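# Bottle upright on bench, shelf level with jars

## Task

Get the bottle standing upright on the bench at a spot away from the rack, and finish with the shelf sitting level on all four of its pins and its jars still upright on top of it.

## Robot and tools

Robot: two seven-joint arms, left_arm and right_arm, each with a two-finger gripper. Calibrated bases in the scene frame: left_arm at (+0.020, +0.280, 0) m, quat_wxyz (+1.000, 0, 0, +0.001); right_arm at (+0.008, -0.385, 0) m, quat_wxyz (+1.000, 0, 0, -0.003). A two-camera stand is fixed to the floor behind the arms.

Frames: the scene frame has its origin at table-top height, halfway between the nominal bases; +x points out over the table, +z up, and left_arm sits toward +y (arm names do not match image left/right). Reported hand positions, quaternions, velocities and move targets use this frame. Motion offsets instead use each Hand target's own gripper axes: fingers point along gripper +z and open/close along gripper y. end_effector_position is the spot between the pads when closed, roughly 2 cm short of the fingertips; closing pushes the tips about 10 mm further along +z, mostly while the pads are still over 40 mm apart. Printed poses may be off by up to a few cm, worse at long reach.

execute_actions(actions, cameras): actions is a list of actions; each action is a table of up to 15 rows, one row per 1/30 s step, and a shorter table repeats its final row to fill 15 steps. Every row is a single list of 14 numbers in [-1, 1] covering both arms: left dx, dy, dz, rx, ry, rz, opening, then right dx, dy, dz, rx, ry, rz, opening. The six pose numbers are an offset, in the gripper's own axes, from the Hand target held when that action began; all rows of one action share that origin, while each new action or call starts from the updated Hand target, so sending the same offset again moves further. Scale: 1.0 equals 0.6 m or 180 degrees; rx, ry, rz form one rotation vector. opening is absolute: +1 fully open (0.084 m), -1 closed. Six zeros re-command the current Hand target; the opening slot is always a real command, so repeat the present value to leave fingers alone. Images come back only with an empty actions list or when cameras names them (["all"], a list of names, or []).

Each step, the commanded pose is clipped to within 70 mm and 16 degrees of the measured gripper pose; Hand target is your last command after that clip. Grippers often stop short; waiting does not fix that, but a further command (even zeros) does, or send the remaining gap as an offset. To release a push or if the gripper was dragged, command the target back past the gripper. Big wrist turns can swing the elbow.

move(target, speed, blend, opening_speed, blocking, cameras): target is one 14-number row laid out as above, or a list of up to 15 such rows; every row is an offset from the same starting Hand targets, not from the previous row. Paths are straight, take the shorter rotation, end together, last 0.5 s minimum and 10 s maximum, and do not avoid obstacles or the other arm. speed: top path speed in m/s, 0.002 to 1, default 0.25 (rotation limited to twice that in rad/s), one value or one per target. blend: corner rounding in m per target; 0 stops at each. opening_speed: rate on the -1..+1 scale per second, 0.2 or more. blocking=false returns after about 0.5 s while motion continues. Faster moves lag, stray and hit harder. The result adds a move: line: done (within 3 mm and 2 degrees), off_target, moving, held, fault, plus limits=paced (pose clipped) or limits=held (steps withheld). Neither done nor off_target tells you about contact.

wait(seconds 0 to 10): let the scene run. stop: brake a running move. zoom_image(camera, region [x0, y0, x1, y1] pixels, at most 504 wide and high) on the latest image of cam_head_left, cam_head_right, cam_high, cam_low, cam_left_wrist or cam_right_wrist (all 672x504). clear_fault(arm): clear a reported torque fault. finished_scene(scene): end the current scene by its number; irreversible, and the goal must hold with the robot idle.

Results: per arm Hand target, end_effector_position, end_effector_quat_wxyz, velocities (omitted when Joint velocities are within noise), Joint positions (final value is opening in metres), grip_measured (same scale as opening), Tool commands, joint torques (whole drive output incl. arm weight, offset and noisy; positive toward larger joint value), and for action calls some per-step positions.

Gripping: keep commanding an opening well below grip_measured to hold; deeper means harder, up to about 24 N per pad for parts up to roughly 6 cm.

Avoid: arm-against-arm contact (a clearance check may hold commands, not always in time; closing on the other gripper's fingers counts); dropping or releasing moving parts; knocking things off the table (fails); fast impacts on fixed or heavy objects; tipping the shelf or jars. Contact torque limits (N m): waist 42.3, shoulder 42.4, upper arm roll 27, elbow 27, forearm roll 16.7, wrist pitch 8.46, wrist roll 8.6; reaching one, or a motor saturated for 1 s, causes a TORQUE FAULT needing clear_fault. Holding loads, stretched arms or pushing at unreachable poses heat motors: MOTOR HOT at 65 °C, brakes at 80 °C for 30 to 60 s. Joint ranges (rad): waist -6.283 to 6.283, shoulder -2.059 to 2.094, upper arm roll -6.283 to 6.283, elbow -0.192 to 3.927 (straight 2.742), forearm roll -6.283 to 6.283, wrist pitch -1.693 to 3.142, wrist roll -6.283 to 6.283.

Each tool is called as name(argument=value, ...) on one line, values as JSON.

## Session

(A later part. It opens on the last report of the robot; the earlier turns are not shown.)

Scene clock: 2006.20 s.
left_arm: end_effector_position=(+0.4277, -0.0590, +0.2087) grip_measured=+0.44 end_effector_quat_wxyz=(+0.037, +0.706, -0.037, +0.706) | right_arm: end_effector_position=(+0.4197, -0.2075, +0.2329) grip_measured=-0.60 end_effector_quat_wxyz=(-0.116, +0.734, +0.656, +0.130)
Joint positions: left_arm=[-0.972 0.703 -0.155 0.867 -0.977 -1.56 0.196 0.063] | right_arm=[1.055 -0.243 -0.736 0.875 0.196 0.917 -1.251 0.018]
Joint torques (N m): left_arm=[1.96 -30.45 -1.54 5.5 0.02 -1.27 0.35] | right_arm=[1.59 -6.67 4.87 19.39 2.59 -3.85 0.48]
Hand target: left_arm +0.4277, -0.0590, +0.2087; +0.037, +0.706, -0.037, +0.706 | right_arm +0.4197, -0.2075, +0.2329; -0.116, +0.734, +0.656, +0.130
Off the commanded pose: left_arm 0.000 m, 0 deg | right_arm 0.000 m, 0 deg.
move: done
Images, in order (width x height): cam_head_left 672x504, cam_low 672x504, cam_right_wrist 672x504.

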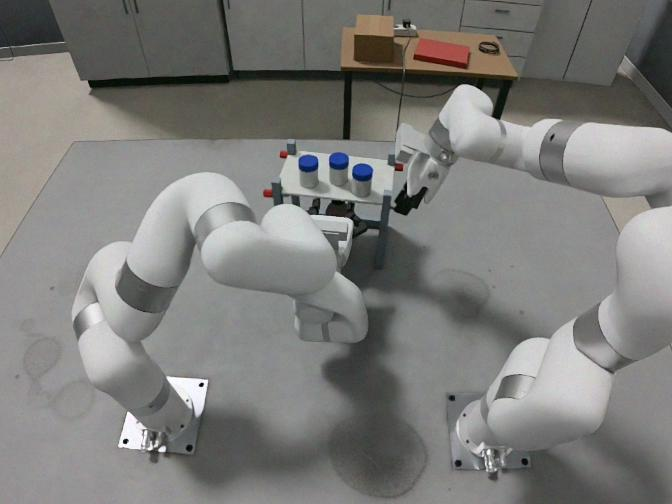

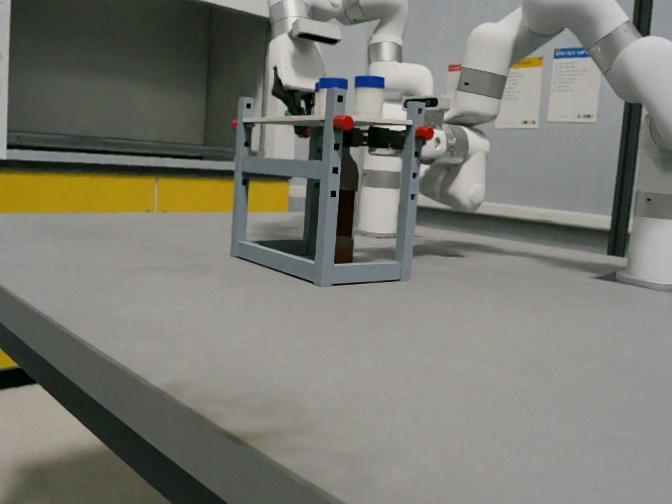

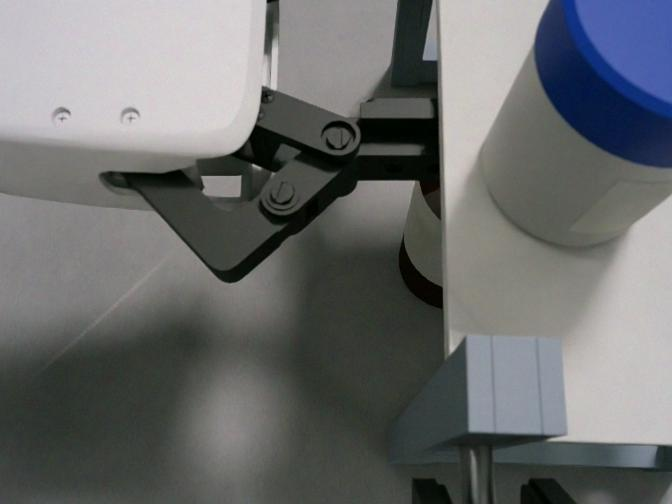

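move(target=[0,0,0,0,0,0,0.45,0.0133,0,0.0042,0,0,0,-0.9], speed=0.03, cameras=["cam_right_wrist","cam_low","cam_head_left"])

zoom_image(camera="cam_low", region=[285, 100, 345, 160])

zoom_image(camera="cam_head_left", region=[345, 170, 415, 240])

Scene clock: 2018.20 s.
left_arm: end_effector_position=(+0.4277, -0.0590, +0.2087) grip_measured=+0.44 end_effector_quat_wxyz=(+0.037, +0.706, -0.037, +0.706) | right_arm: end_effector_position=(+0.4207, -0.1992, +0.2332) grip_measured=-0.60 end_effector_quat_wxyz=(-0.116, +0.734, +0.656, +0.130)
Joint positions: left_arm=[-0.972 0.703 -0.155 0.867 -0.977 -1.56 0.196 0.063] | right_arm=[1.066 -0.227 -0.731 0.885 0.207 0.913 -1.243 0.018]
Joint torques (N m): left_arm=[2 -29.15 -0.81 5.49 0.45 -1.32 0.21] | right_arm=[2.8 -8.21 4.97 22.41 2.72 -5.65 0.44]
Hand target: left_arm +0.4277, -0.0590, +0.2087; +0.037, +0.706, -0.037, +0.706 | right_arm +0.4207, -0.1992, +0.2332; -0.116, +0.734, +0.656, +0.130
Off the commanded pose: left_arm 0.000 m, 0 deg | right_arm 0.000 m, 0 deg.
move: done
Images, in order (width x height): cam_head_left 672x504, cam_low 672x504, cam_right_wrist 672x504.

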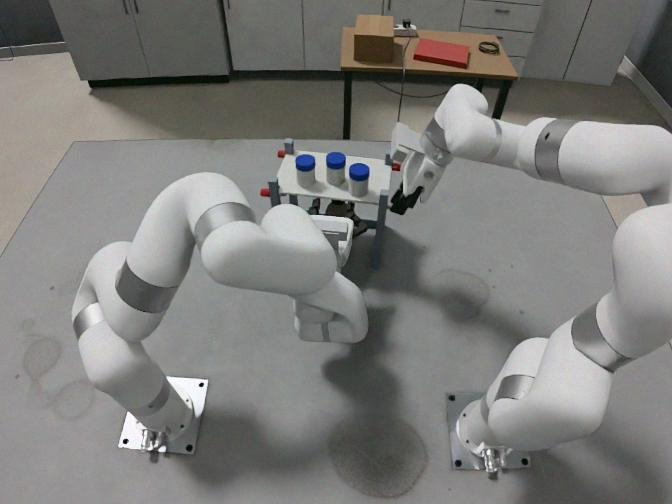

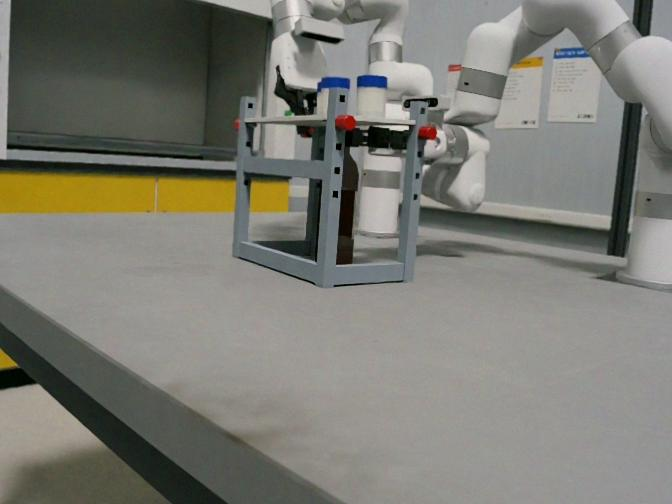

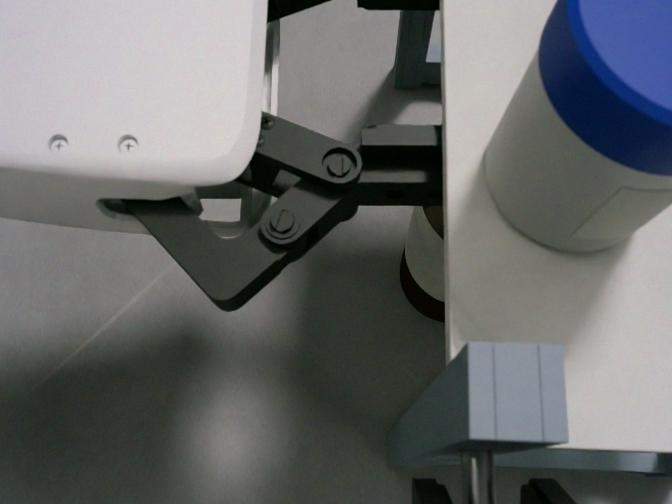

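Scaled by 8.400 from the camera's 672x504 image, which has a finer 960x720 frame.

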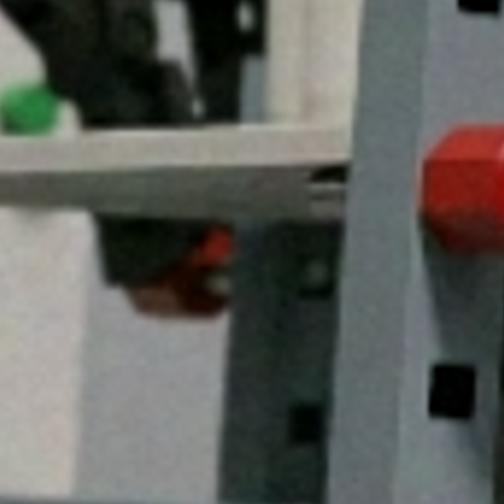

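Scaled by 7.200 from the camera's 672x504 image, which has a finer 960x720 frame.

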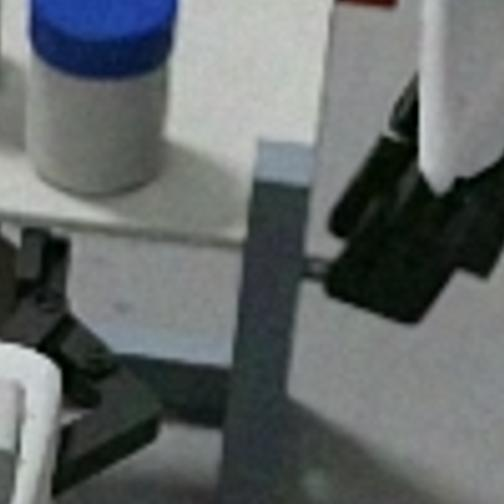

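move(target=[[0,0,0,0,0,0,0.45,-0.0016,0,-0.0032,0,0,0,-0.9],[0,0,0,0,0,0,0.45,0.0094,0,0.0008,0,0,0,-0.9]], speed=0.03, cameras=["cam_right_wrist","cam_low"])

zoom_image(camera="cam_low", region=[285, 100, 345, 160])

zoom_image(camera="cam_right_wrist", region=[380, 320, 580, 504])

Scene clock: 2033.00 s.
left_arm: end_effector_position=(+0.4277, -0.0590, +0.2087) grip_measured=+0.44 end_effector_quat_wxyz=(+0.037, +0.706, -0.037, +0.706) | right_arm: end_effector_position=(+0.4213, -0.1938, +0.2347) grip_measured=-0.60 end_effector_quat_wxyz=(-0.116, +0.734, +0.656, +0.130)
Joint positions: left_arm=[-0.972 0.703 -0.155 0.867 -0.977 -1.56 0.196 0.063] | right_arm=[1.072 -0.219 -0.726 0.894 0.213 0.914 -1.236 0.018]
Joint torques (N m): left_arm=[1.39 -27.77 -0.76 5.65 0.54 -1.43 0.23] | right_arm=[2.19 -9.59 4.83 24.78 2.45 -6.55 0.58]
Hand target: left_arm +0.4277, -0.0590, +0.2087; +0.037, +0.706, -0.037, +0.706 | right_arm +0.4213, -0.1937, +0.2347; -0.116, +0.734, +0.656, +0.130
Off the commanded pose: left_arm 0.000 m, 0 deg | right_arm 0.000 m, 0 deg.
move: done
Images, in order (width x height): cam_low 672x504, cam_right_wrist 672x504.

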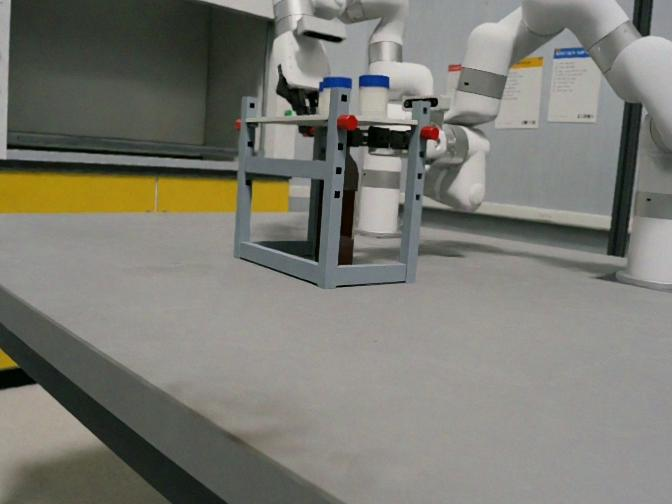

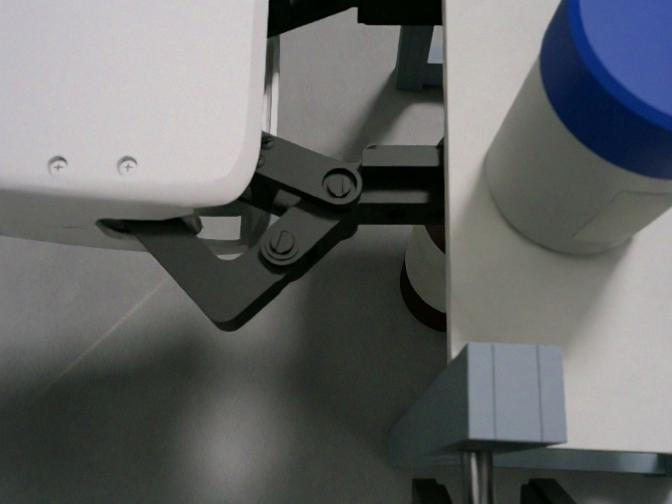

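Scaled by 8.400 from the camera's 672x504 image, which has a finer 960x720 frame.

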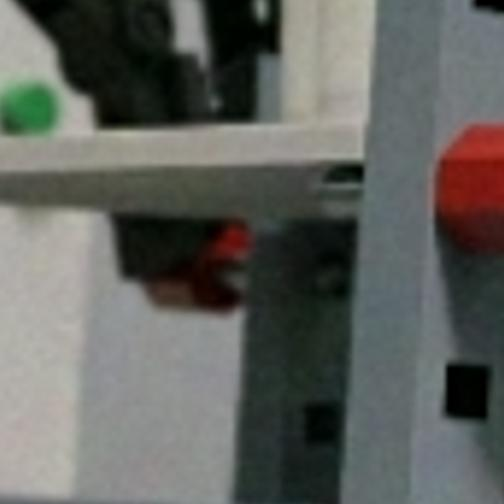

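Scaled by 2.520 from the camera's 672x504 image, which has a finer 960x720 frame.

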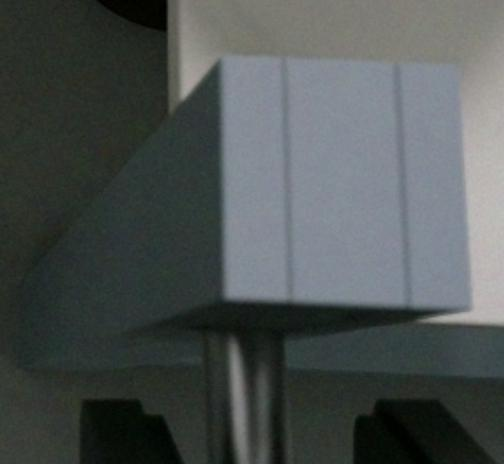

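move(target=[[0,0,0,0,0,0,0.45,0.0001,-0.0035,0,-0.0061,0,0.0167,-0.9],[0,0,0,0,0,0,0.45,0.0095,-0.0030,0.0034,-0.0061,0,0.0167,-0.9]], speed=0.03, cameras=["cam_right_wrist","cam_low","cam_head_left"])

zoom_image(camera="cam_right_wrist", region=[380, 320, 580, 504])

zoom_image(camera="cam_low", region=[220, 80, 460, 260])

Scene clock: 2067.40 s.
left_arm: end_effector_position=(+0.4277, -0.0590, +0.2087) grip_measured=+0.44 end_effector_quat_wxyz=(+0.037, +0.706, -0.037, +0.706) | right_arm: end_effector_position=(+0.4202, -0.1876, +0.2347) grip_measured=-0.60 end_effector_quat_wxyz=(-0.112, +0.752, +0.635, +0.133)
Joint positions: left_arm=[-0.972 0.703 -0.155 0.867 -0.977 -1.56 0.196 0.063] | right_arm=[1.066 -0.227 -0.7 0.878 0.201 0.884 -1.157 0.018]
Joint torques (N m): left_arm=[1.22 -26.62 -0.88 5.79 0.89 -1.54 0.24] | right_arm=[2.24 -8.57 4.63 23.68 2.23 -6.49 0.82]
Hand target: left_arm +0.4277, -0.0590, +0.2087; +0.037, +0.706, -0.037, +0.706 | right_arm +0.4202, -0.1875, +0.2347; -0.112, +0.752, +0.635, +0.133
Off the commanded pose: left_arm 0.000 m, 0 deg | right_arm 0.000 m, 0 deg.
move: done
Images, in order (width x height): cam_head_left 672x504, cam_low 672x504, cam_right_wrist 672x504.

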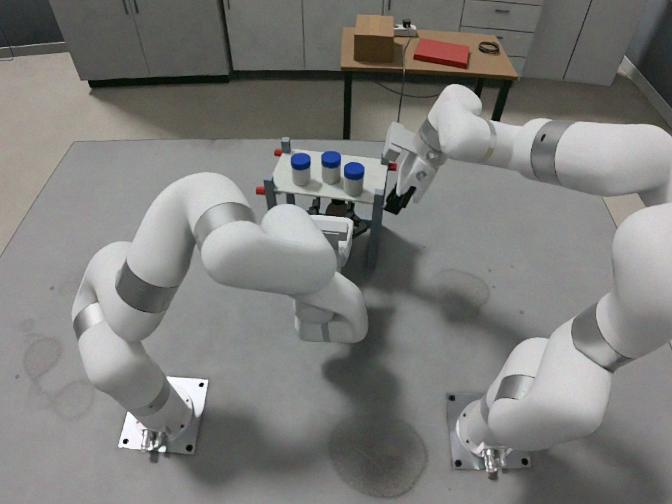

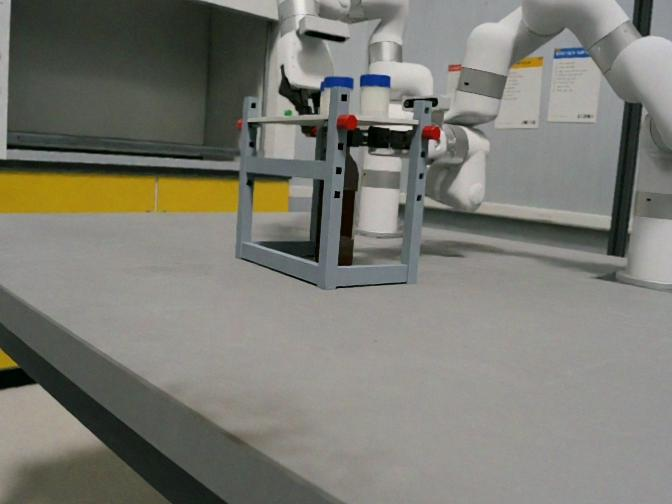

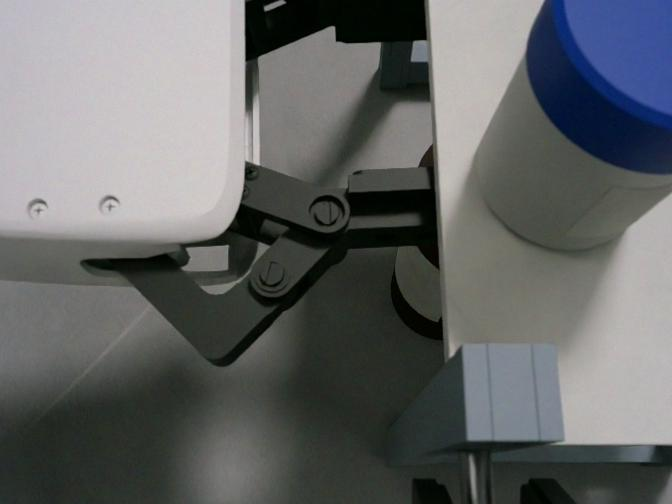

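Scaled by 2.520 from the camera's 672x504 image, which has a finer 960x720 frame.

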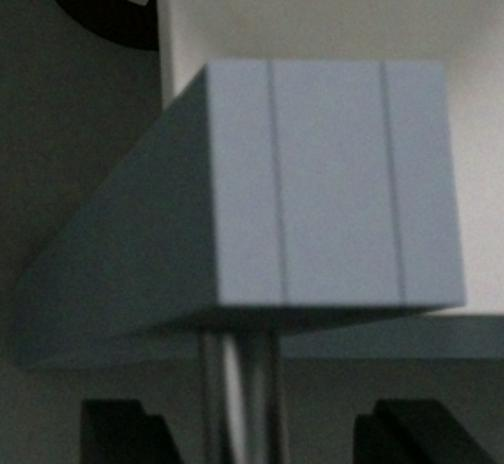

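Scaled by 2.100 from the camera's 672x504 image, which has a finer 960x720 frame.

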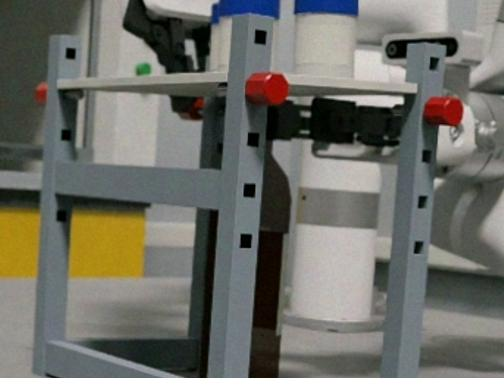

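move(target=[[0,0,0,0,0,0,0.45,-0.0013,0,0.0034,0,0,0,-0.9],[0,0,0,0,0,0,0.45,-0.0013,0,0.0034,0,0,0,-0.2],[0,0,0,0,0,0,0.45,-0.0013,0,-0.0882,0,0,0,-0.2]], speed=[0.03,0.05,0.12], cameras=["cam_right_wrist","cam_low"])

zoom_image(camera="cam_low", region=[285, 100, 345, 160])

Scene clock: 2111.93 s.
left_arm: end_effector_position=(+0.4277, -0.0590, +0.2087) grip_measured=+0.44 end_effector_quat_wxyz=(+0.037, +0.706, -0.037, +0.706) | right_arm: end_effector_position=(+0.4170, -0.2061, +0.2842) grip_measured=-0.21 end_effector_quat_wxyz=(-0.112, +0.752, +0.635, +0.133)
Joint positions: left_arm=[-0.972 0.703 -0.155 0.867 -0.977 -1.56 0.196 0.063] | right_arm=[1.032 -0.313 -0.68 0.957 0.124 1.03 -1.104 0.035]
Joint torques (N m): left_arm=[0.93 -26.42 -0.88 5.81 1.13 -1.65 0.19] | right_arm=[-0.86 -7.04 3.83 18.57 -0.6 -1.18 0.83]
Hand target: left_arm +0.4277, -0.0590, +0.2087; +0.037, +0.706, -0.037, +0.706 | right_arm +0.4170, -0.2061, +0.2842; -0.112, +0.752, +0.635, +0.133
Off the commanded pose: left_arm 0.000 m, 0 deg | right_arm 0.000 m, 0 deg.
move: done
Images, in order (width x height): cam_low 672x504, cam_right_wrist 672x504.

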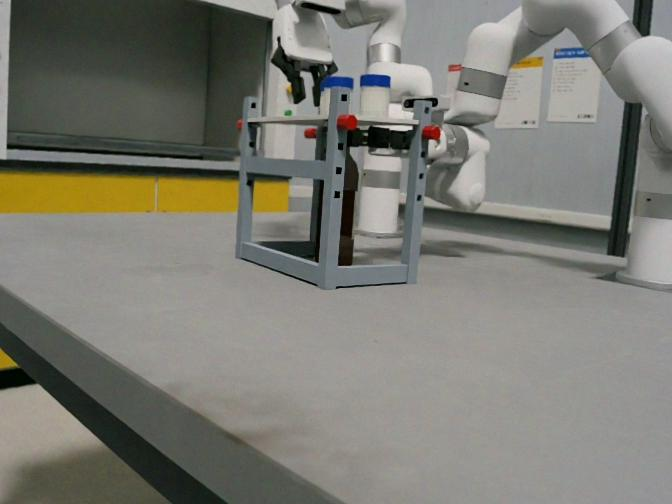

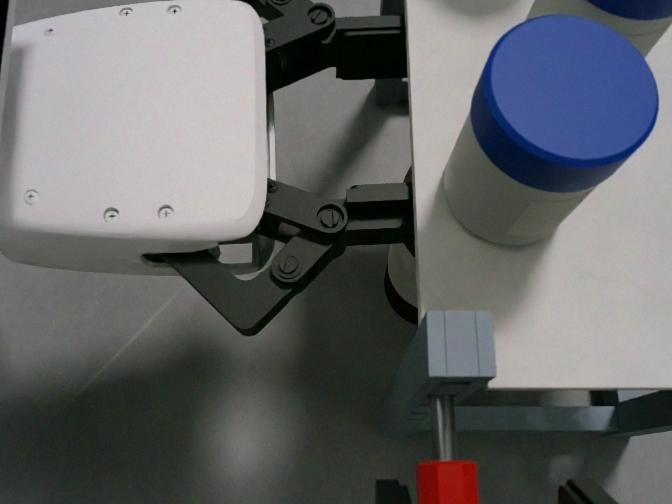

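Scaled by 8.400 from the camera's 672x504 image, which has a finer 960x720 frame.

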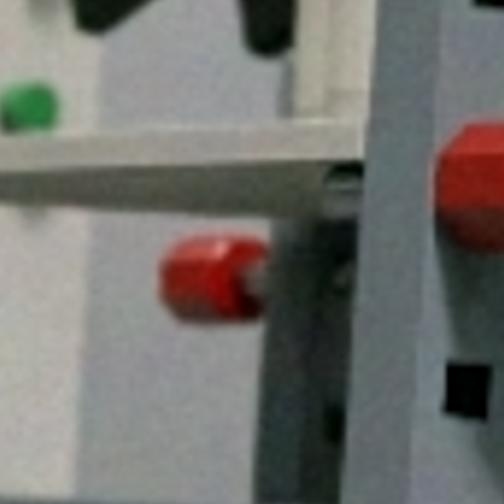

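move(target=[[0,0,0,0,0,0,0.45,-0.0470,0,-0.0171,0,0,0,-1],[0,0,0,0,0,0,0.45,-0.0492,0,0.0808,0,0,0,-1]], speed=[0.12,0.1], cameras=["cam_right_wrist","cam_low","cam_high"])

zoom_image(camera="cam_high", region=[290, 280, 390, 380])

zoom_image(camera="cam_low", region=[270, 90, 345, 160])

Scene clock: 2130.57 s.
left_arm: end_effector_position=(+0.4277, -0.0590, +0.2087) grip_measured=+0.44 end_effector_quat_wxyz=(+0.037, +0.706, -0.037, +0.706) | right_arm: end_effector_position=(+0.4152, -0.2171, +0.2286) grip_measured=-1.00 end_effector_quat_wxyz=(-0.112, +0.752, +0.635, +0.133)
Joint positions: left_arm=[-0.972 0.703 -0.155 0.867 -0.977 -1.56 0.196 0.063] | right_arm=[1.036 -0.284 -0.728 0.827 0.158 0.884 -1.186 0]
Joint torques (N m): left_arm=[0.55 -26.32 -1.08 6.01 1.14 -1.76 0.21] | right_arm=[0.95 -4.77 2.25 16.58 1.22 -3.98 -0.81]
Hand target: left_arm +0.4277, -0.0590, +0.2087; +0.037, +0.706, -0.037, +0.706 | right_arm +0.4152, -0.2171, +0.2285; -0.112, +0.752, +0.635, +0.133
Off the commanded pose: left_arm 0.000 m, 0 deg | right_arm 0.000 m, 0 deg.
move: done
Images, in order (width x height): cam_high 672x504, cam_low 672x504, cam_right_wrist 672x504.

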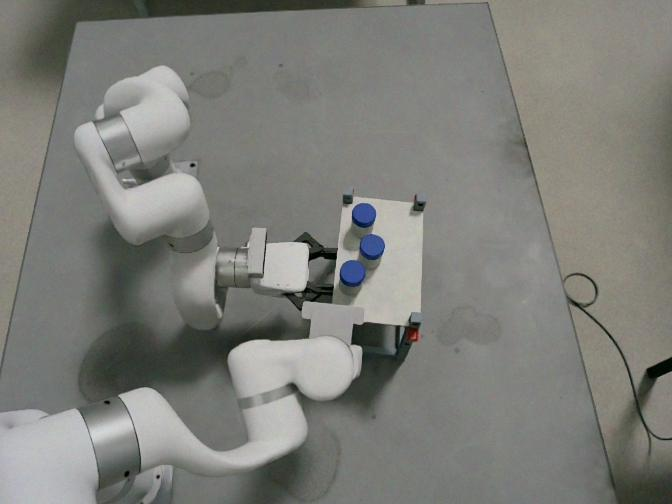

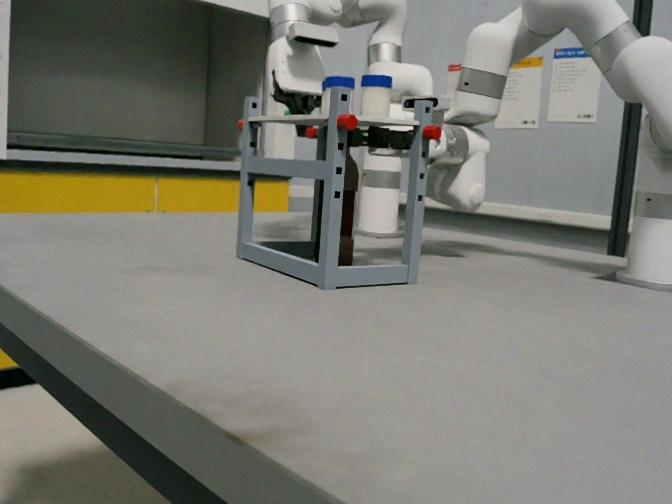

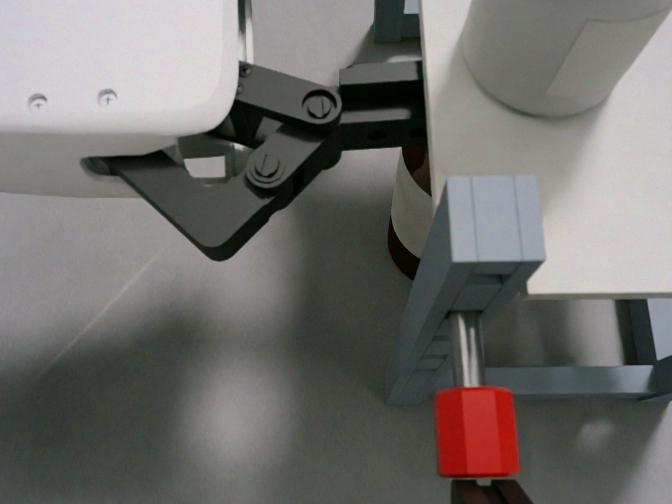

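Scaled by 5.040 from the camera's 672x504 image, which has a finer 960x720 frame.

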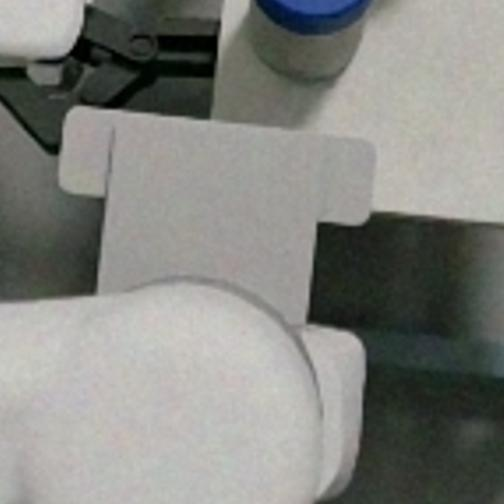

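Scaled by 6.720 from the camera's 672x504 image, which has a finer 960x720 frame.

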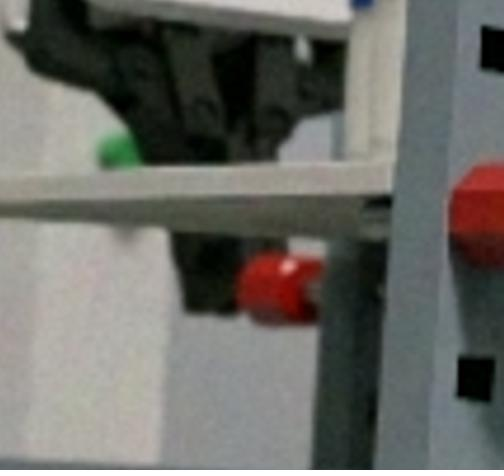

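move(target=[[0,0,0,0,0,0,0.45,0,-0.0083,0,0,0,0,-1],[0,0,0,0,0,0,0.45,0.0125,-0.0083,0.0046,0,0,0,-1]], speed=0.03, cameras=["cam_right_wrist","cam_low"])

zoom_image(camera="cam_low", region=[270, 90, 345, 160])

Scene clock: 2147.47 s.
left_arm: end_effector_position=(+0.4277, -0.0590, +0.2087) grip_measured=+0.44 end_effector_quat_wxyz=(+0.037, +0.706, -0.037, +0.706) | right_arm: end_effector_position=(+0.4116, -0.2084, +0.2285) grip_measured=-1.00 end_effector_quat_wxyz=(-0.112, +0.752, +0.635, +0.133)
Joint positions: left_arm=[-0.972 0.703 -0.155 0.867 -0.977 -1.56 0.196 0.063] | right_arm=[1.042 -0.285 -0.711 0.821 0.158 0.876 -1.165 0]
Joint torques (N m): left_arm=[0.11 -26.45 -1.07 6.07 1.08 -1.86 0.16] | right_arm=[1.56 -4.62 3.92 18.42 1.16 -4.1 0.36]
Hand target: left_arm +0.4277, -0.0590, +0.2087; +0.037, +0.706, -0.037, +0.706 | right_arm +0.4116, -0.2084, +0.2285; -0.112, +0.752, +0.635, +0.133
Off the commanded pose: left_arm 0.000 m, 0 deg | right_arm 0.000 m, 0 deg.
move: done
Images, in order (width x height): cam_low 672x504, cam_right_wrist 672x504.

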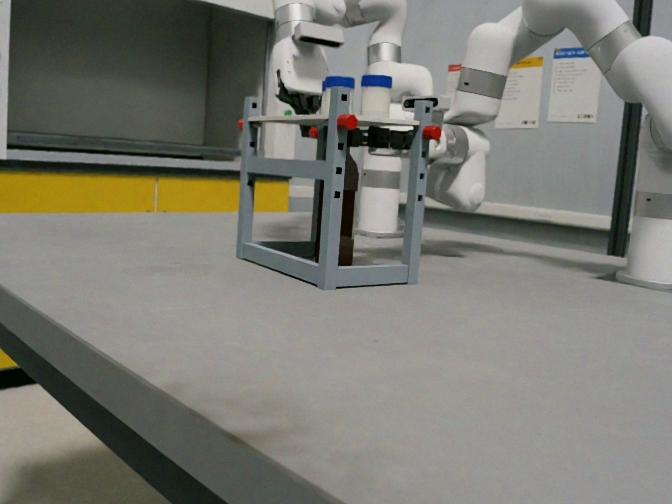

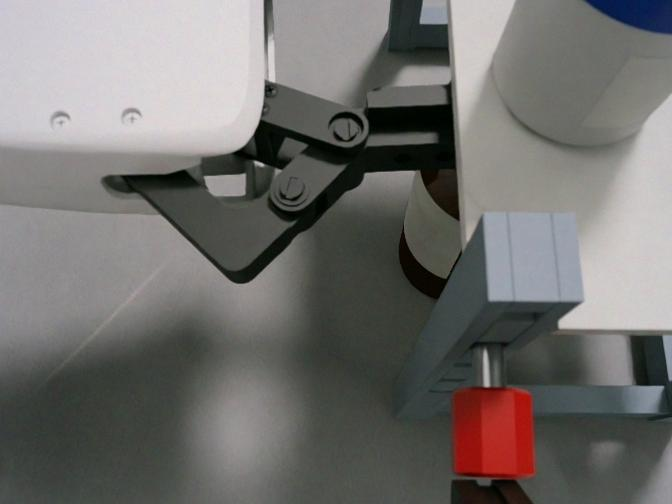

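Scaled by 6.720 from the camera's 672x504 image, which has a finer 960x720 frame.

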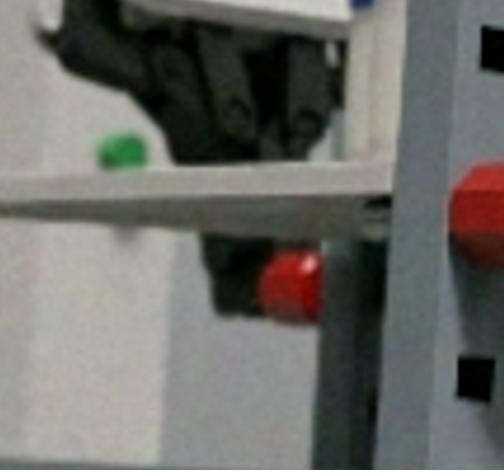

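move(target=[0,0,0,0,0,0,0.45,0.0141,0,0.0051,0,0,0,-1], speed=0.03, cameras=["cam_right_wrist","cam_low","cam_head_left"])

zoom_image(camera="cam_low", region=[220, 80, 460, 260])

Scene clock: 2155.37 s.
left_arm: end_effector_position=(+0.4277, -0.0590, +0.2087) grip_measured=+0.44 end_effector_quat_wxyz=(+0.037, +0.706, -0.037, +0.706) | right_arm: end_effector_position=(+0.4131, -0.1995, +0.2285) grip_measured=-1.00 end_effector_quat_wxyz=(-0.112, +0.752, +0.635, +0.133)
Joint positions: left_arm=[-0.972 0.703 -0.155 0.867 -0.977 -1.56 0.196 0.063] | right_arm=[1.055 -0.267 -0.707 0.833 0.172 0.87 -1.158 0]
Joint torques (N m): left_arm=[-0.02 -26.57 -1.21 6.04 1.09 -1.95 0.12] | right_arm=[1 -5.64 3.58 18.25 1.13 -3.98 0.87]
Hand target: left_arm +0.4277, -0.0590, +0.2087; +0.037, +0.706, -0.037, +0.706 | right_arm +0.4131, -0.1995, +0.2285; -0.112, +0.752, +0.635, +0.133
Off the commanded pose: left_arm 0.000 m, 0 deg | right_arm 0.000 m, 0 deg.
move: done
Images, in order (width x height): cam_head_left 672x504, cam_low 672x504, cam_right_wrist 672x504.

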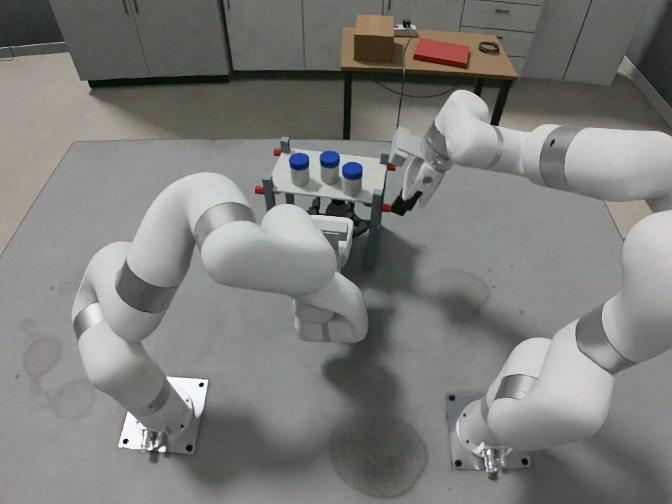

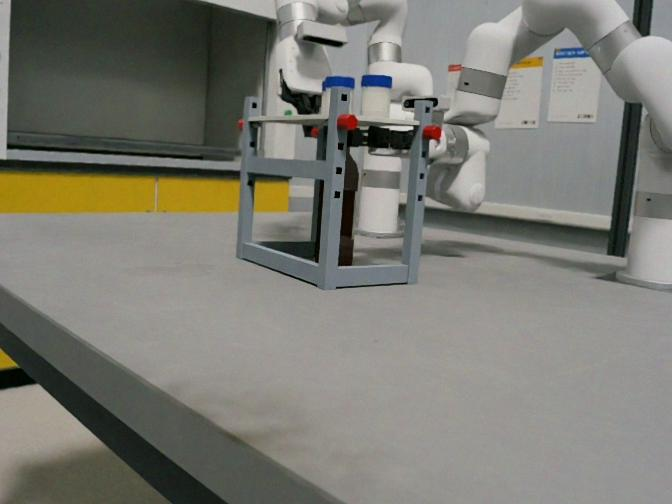

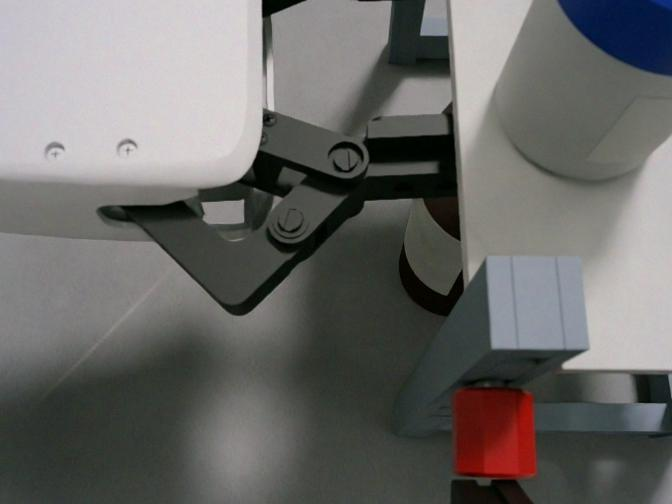

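Scaled by 2.100 from the camera's 672x504 image, which has a finer 960x720 frame.

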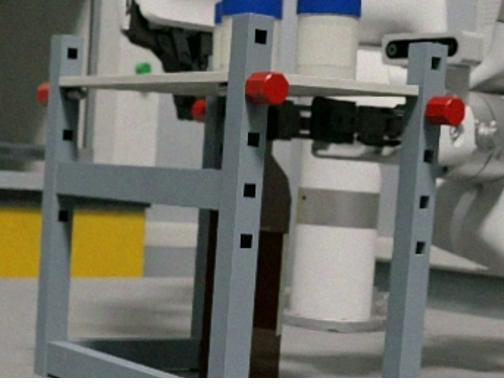

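move(target=[[0,0,0,0,0,0,0.45,0.0028,0,0.0010,0,0,0,-1],[0,0,0,0,0,0,0.45,-0.06,0,-0.10,0,0,0,-1],[-0.0345,0,0,0,0,0,0.45,-0.12,0,-0.16,0,0,0,-1]], speed=[0.02,0.12,0.06], cameras=["all"])

zoom_image(camera="cam_low", region=[220, 80, 460, 260])

zoom_image(camera="cam_head_right", region=[250, 140, 420, 270])

Scene clock: 2215.10 s.
left_arm: end_effector_position=(+0.4277, -0.0590, +0.1880) grip_measured=+0.44 end_effector_quat_wxyz=(+0.037, +0.706, -0.037, +0.706) | right_arm: end_effector_position=(+0.3963, -0.2986, +0.2940) grip_measured=-1.00 end_effector_quat_wxyz=(-0.112, +0.752, +0.635, +0.133)
Joint positions: left_arm=[-0.974 0.769 -0.147 0.889 -0.966 -1.584 0.161 0.063] | right_arm=[0.906 -0.501 -0.722 0.891 0 1.143 -1.182 0]
Joint torques (N m): left_arm=[-1.9 -24.61 -0.08 5.87 1.22 -2.9 -0.59] | right_arm=[-1.26 -4.08 4.36 18.08 -0.3 -1 -0.71]
Hand target: left_arm +0.4277, -0.0590, +0.1880; +0.037, +0.706, -0.037, +0.706 | right_arm +0.3963, -0.2986, +0.2941; -0.112, +0.752, +0.635, +0.133
Off the commanded pose: left_arm 0.000 m, 0 deg | right_arm 0.000 m, 0 deg.
move: done

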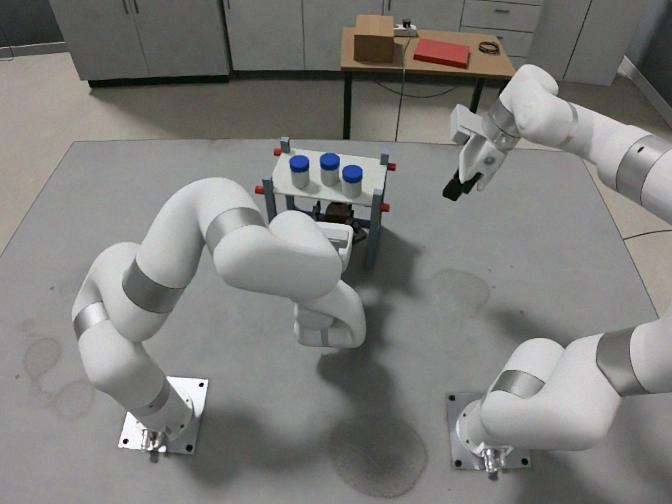

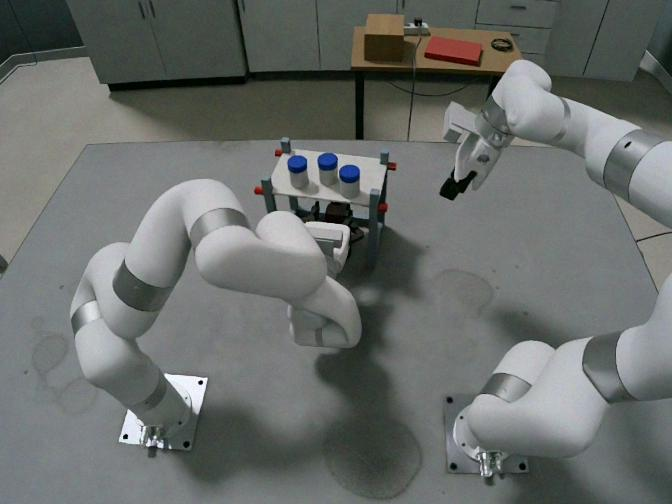

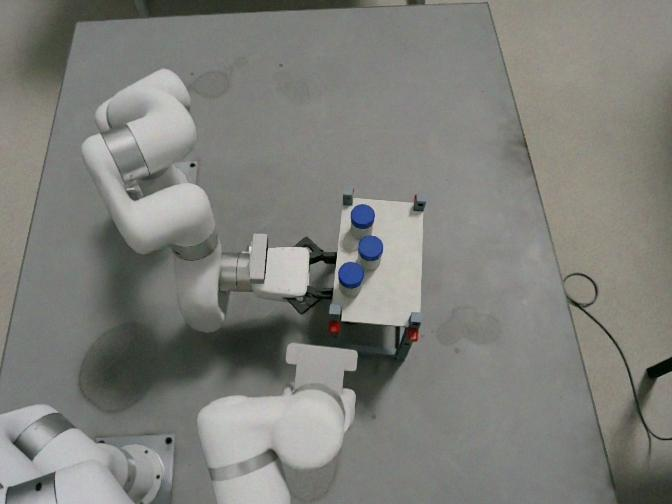

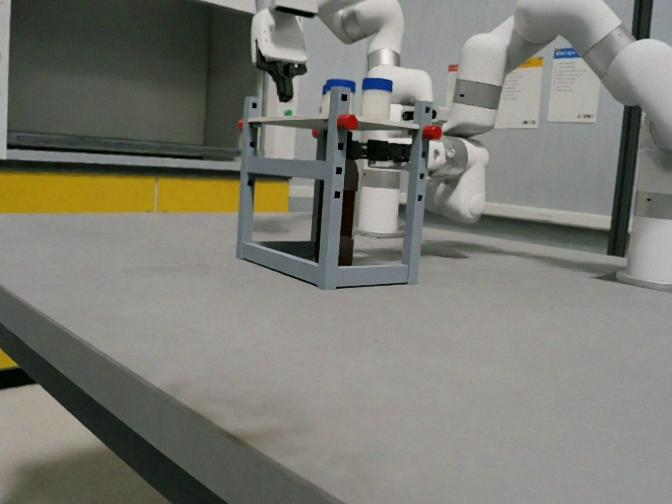

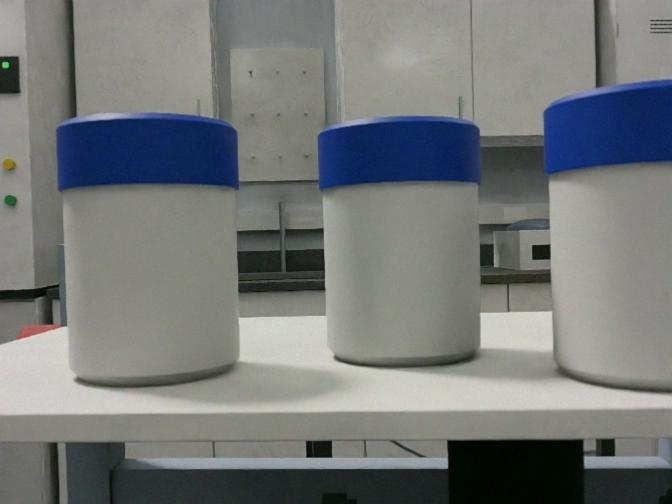

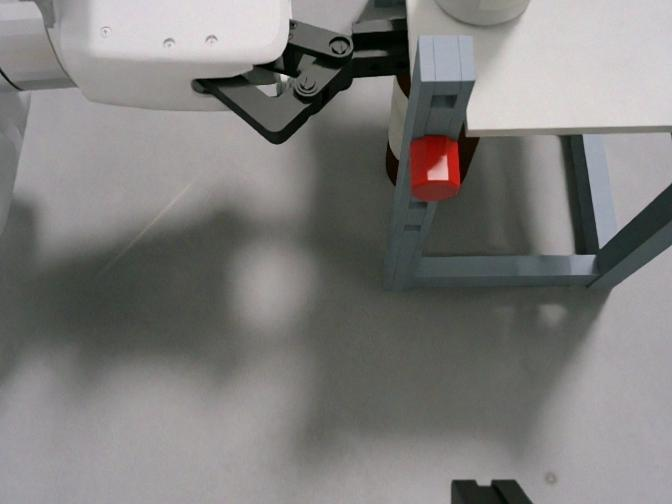

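Scaled by 2.100 from the camera's 672x504 image, which has a finer 960x720 frame.

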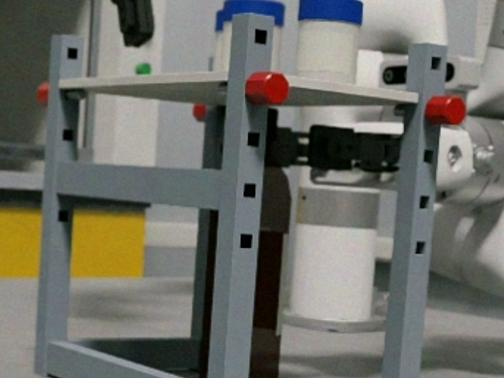

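Scaled by 2.965 from the camera's 672x504 image, which has a finer 960x720 frame.

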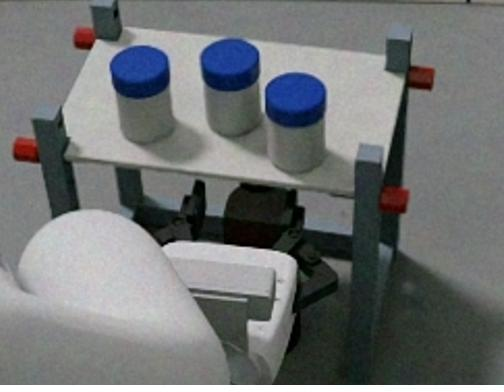

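move(target=[[0,0.0058,0.0,0,0,0,0.45,0,0,0,0,0,0,-1],[0,0.0058,0.05,0,0,0,0.45,0,0,0,0,0,0,-1],[0,0.0058,0.05,0,0,0,-0.7,0,0,0,0,0,0,-1]], speed=0.05, opening_speed=0.8, cameras=["cam_low","cam_head_left","cam_head_right","cam_left_wrist"])

zoom_image(camera="cam_head_left", region=[250, 140, 420, 270])

zoom_image(camera="cam_low", region=[220, 80, 460, 260])

Scene clock: 2236.90 s.
left_arm: end_effector_position=(+0.4571, -0.0656, +0.1880) grip_measured=-0.15 end_effector_quat_wxyz=(+0.037, +0.706, -0.037, +0.706) | right_arm: end_effector_position=(+0.3963, -0.2986, +0.2941) grip_measured=-1.00 end_effector_quat_wxyz=(-0.112, +0.752, +0.635, +0.133)
Joint positions: left_arm=[-0.95 0.792 -0.115 0.966 -0.922 -1.529 0.191 0.037] | right_arm=[0.906 -0.501 -0.722 0.891 0 1.144 -1.182 0]
Joint torques (N m): left_arm=[2.05 -28.3 -0.36 4.9 -0.3 -1.3 0.2] | right_arm=[-0.79 -3.62 4.39 18.01 -0.33 -1.23 -0.74]
Hand target: left_arm +0.4571, -0.0656, +0.1880; +0.037, +0.706, -0.037, +0.706 | right_arm +0.3963, -0.2986, +0.2941; -0.112, +0.752, +0.635, +0.133
Off the commanded pose: left_arm 0.000 m, 0 deg | right_arm 0.000 m, 0 deg.
move: done
Images, in order (width x height): cam_head_left 672x504, cam_head_right 672x504, cam_low 672x504, cam_left_wrist 672x504.

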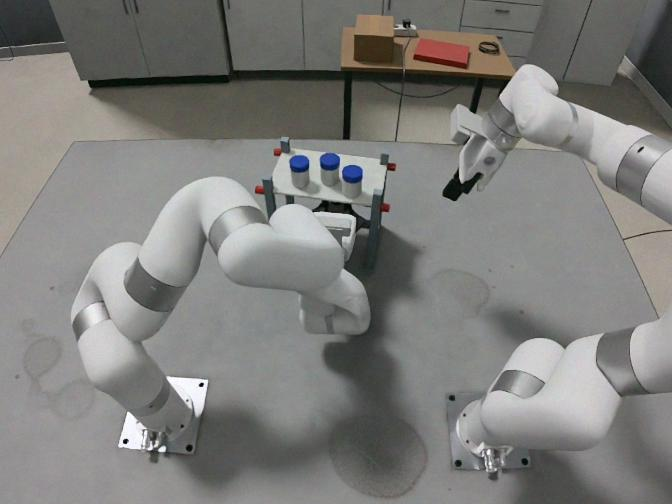

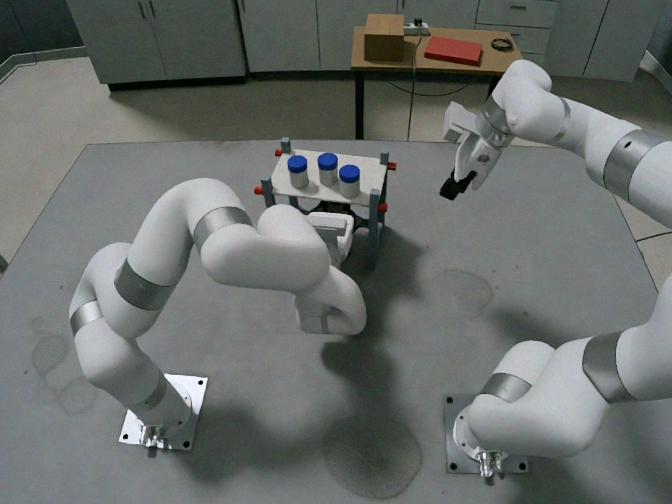

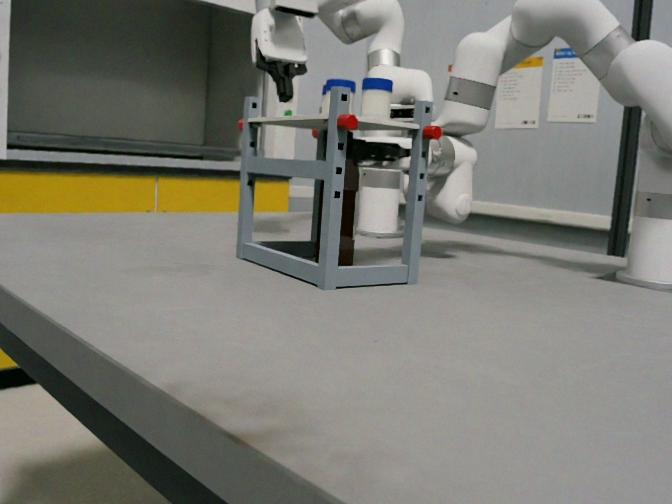

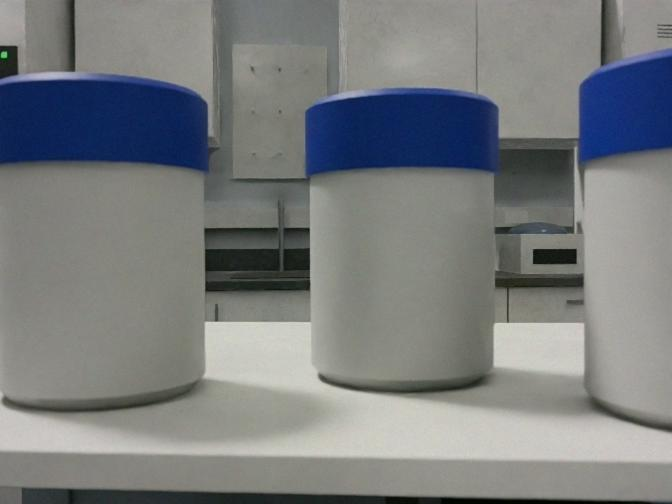

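Scaled by 2.965 from the camera's 672x504 image, which has a finer 960x720 frame.

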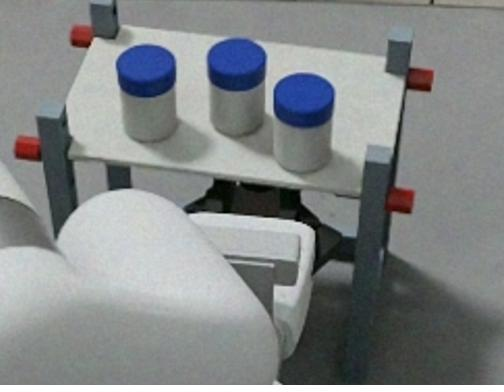

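Scaled by 2.100 from the camera's 672x504 image, which has a finer 960x720 frame.

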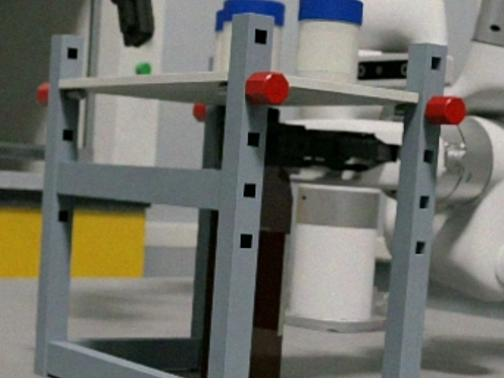

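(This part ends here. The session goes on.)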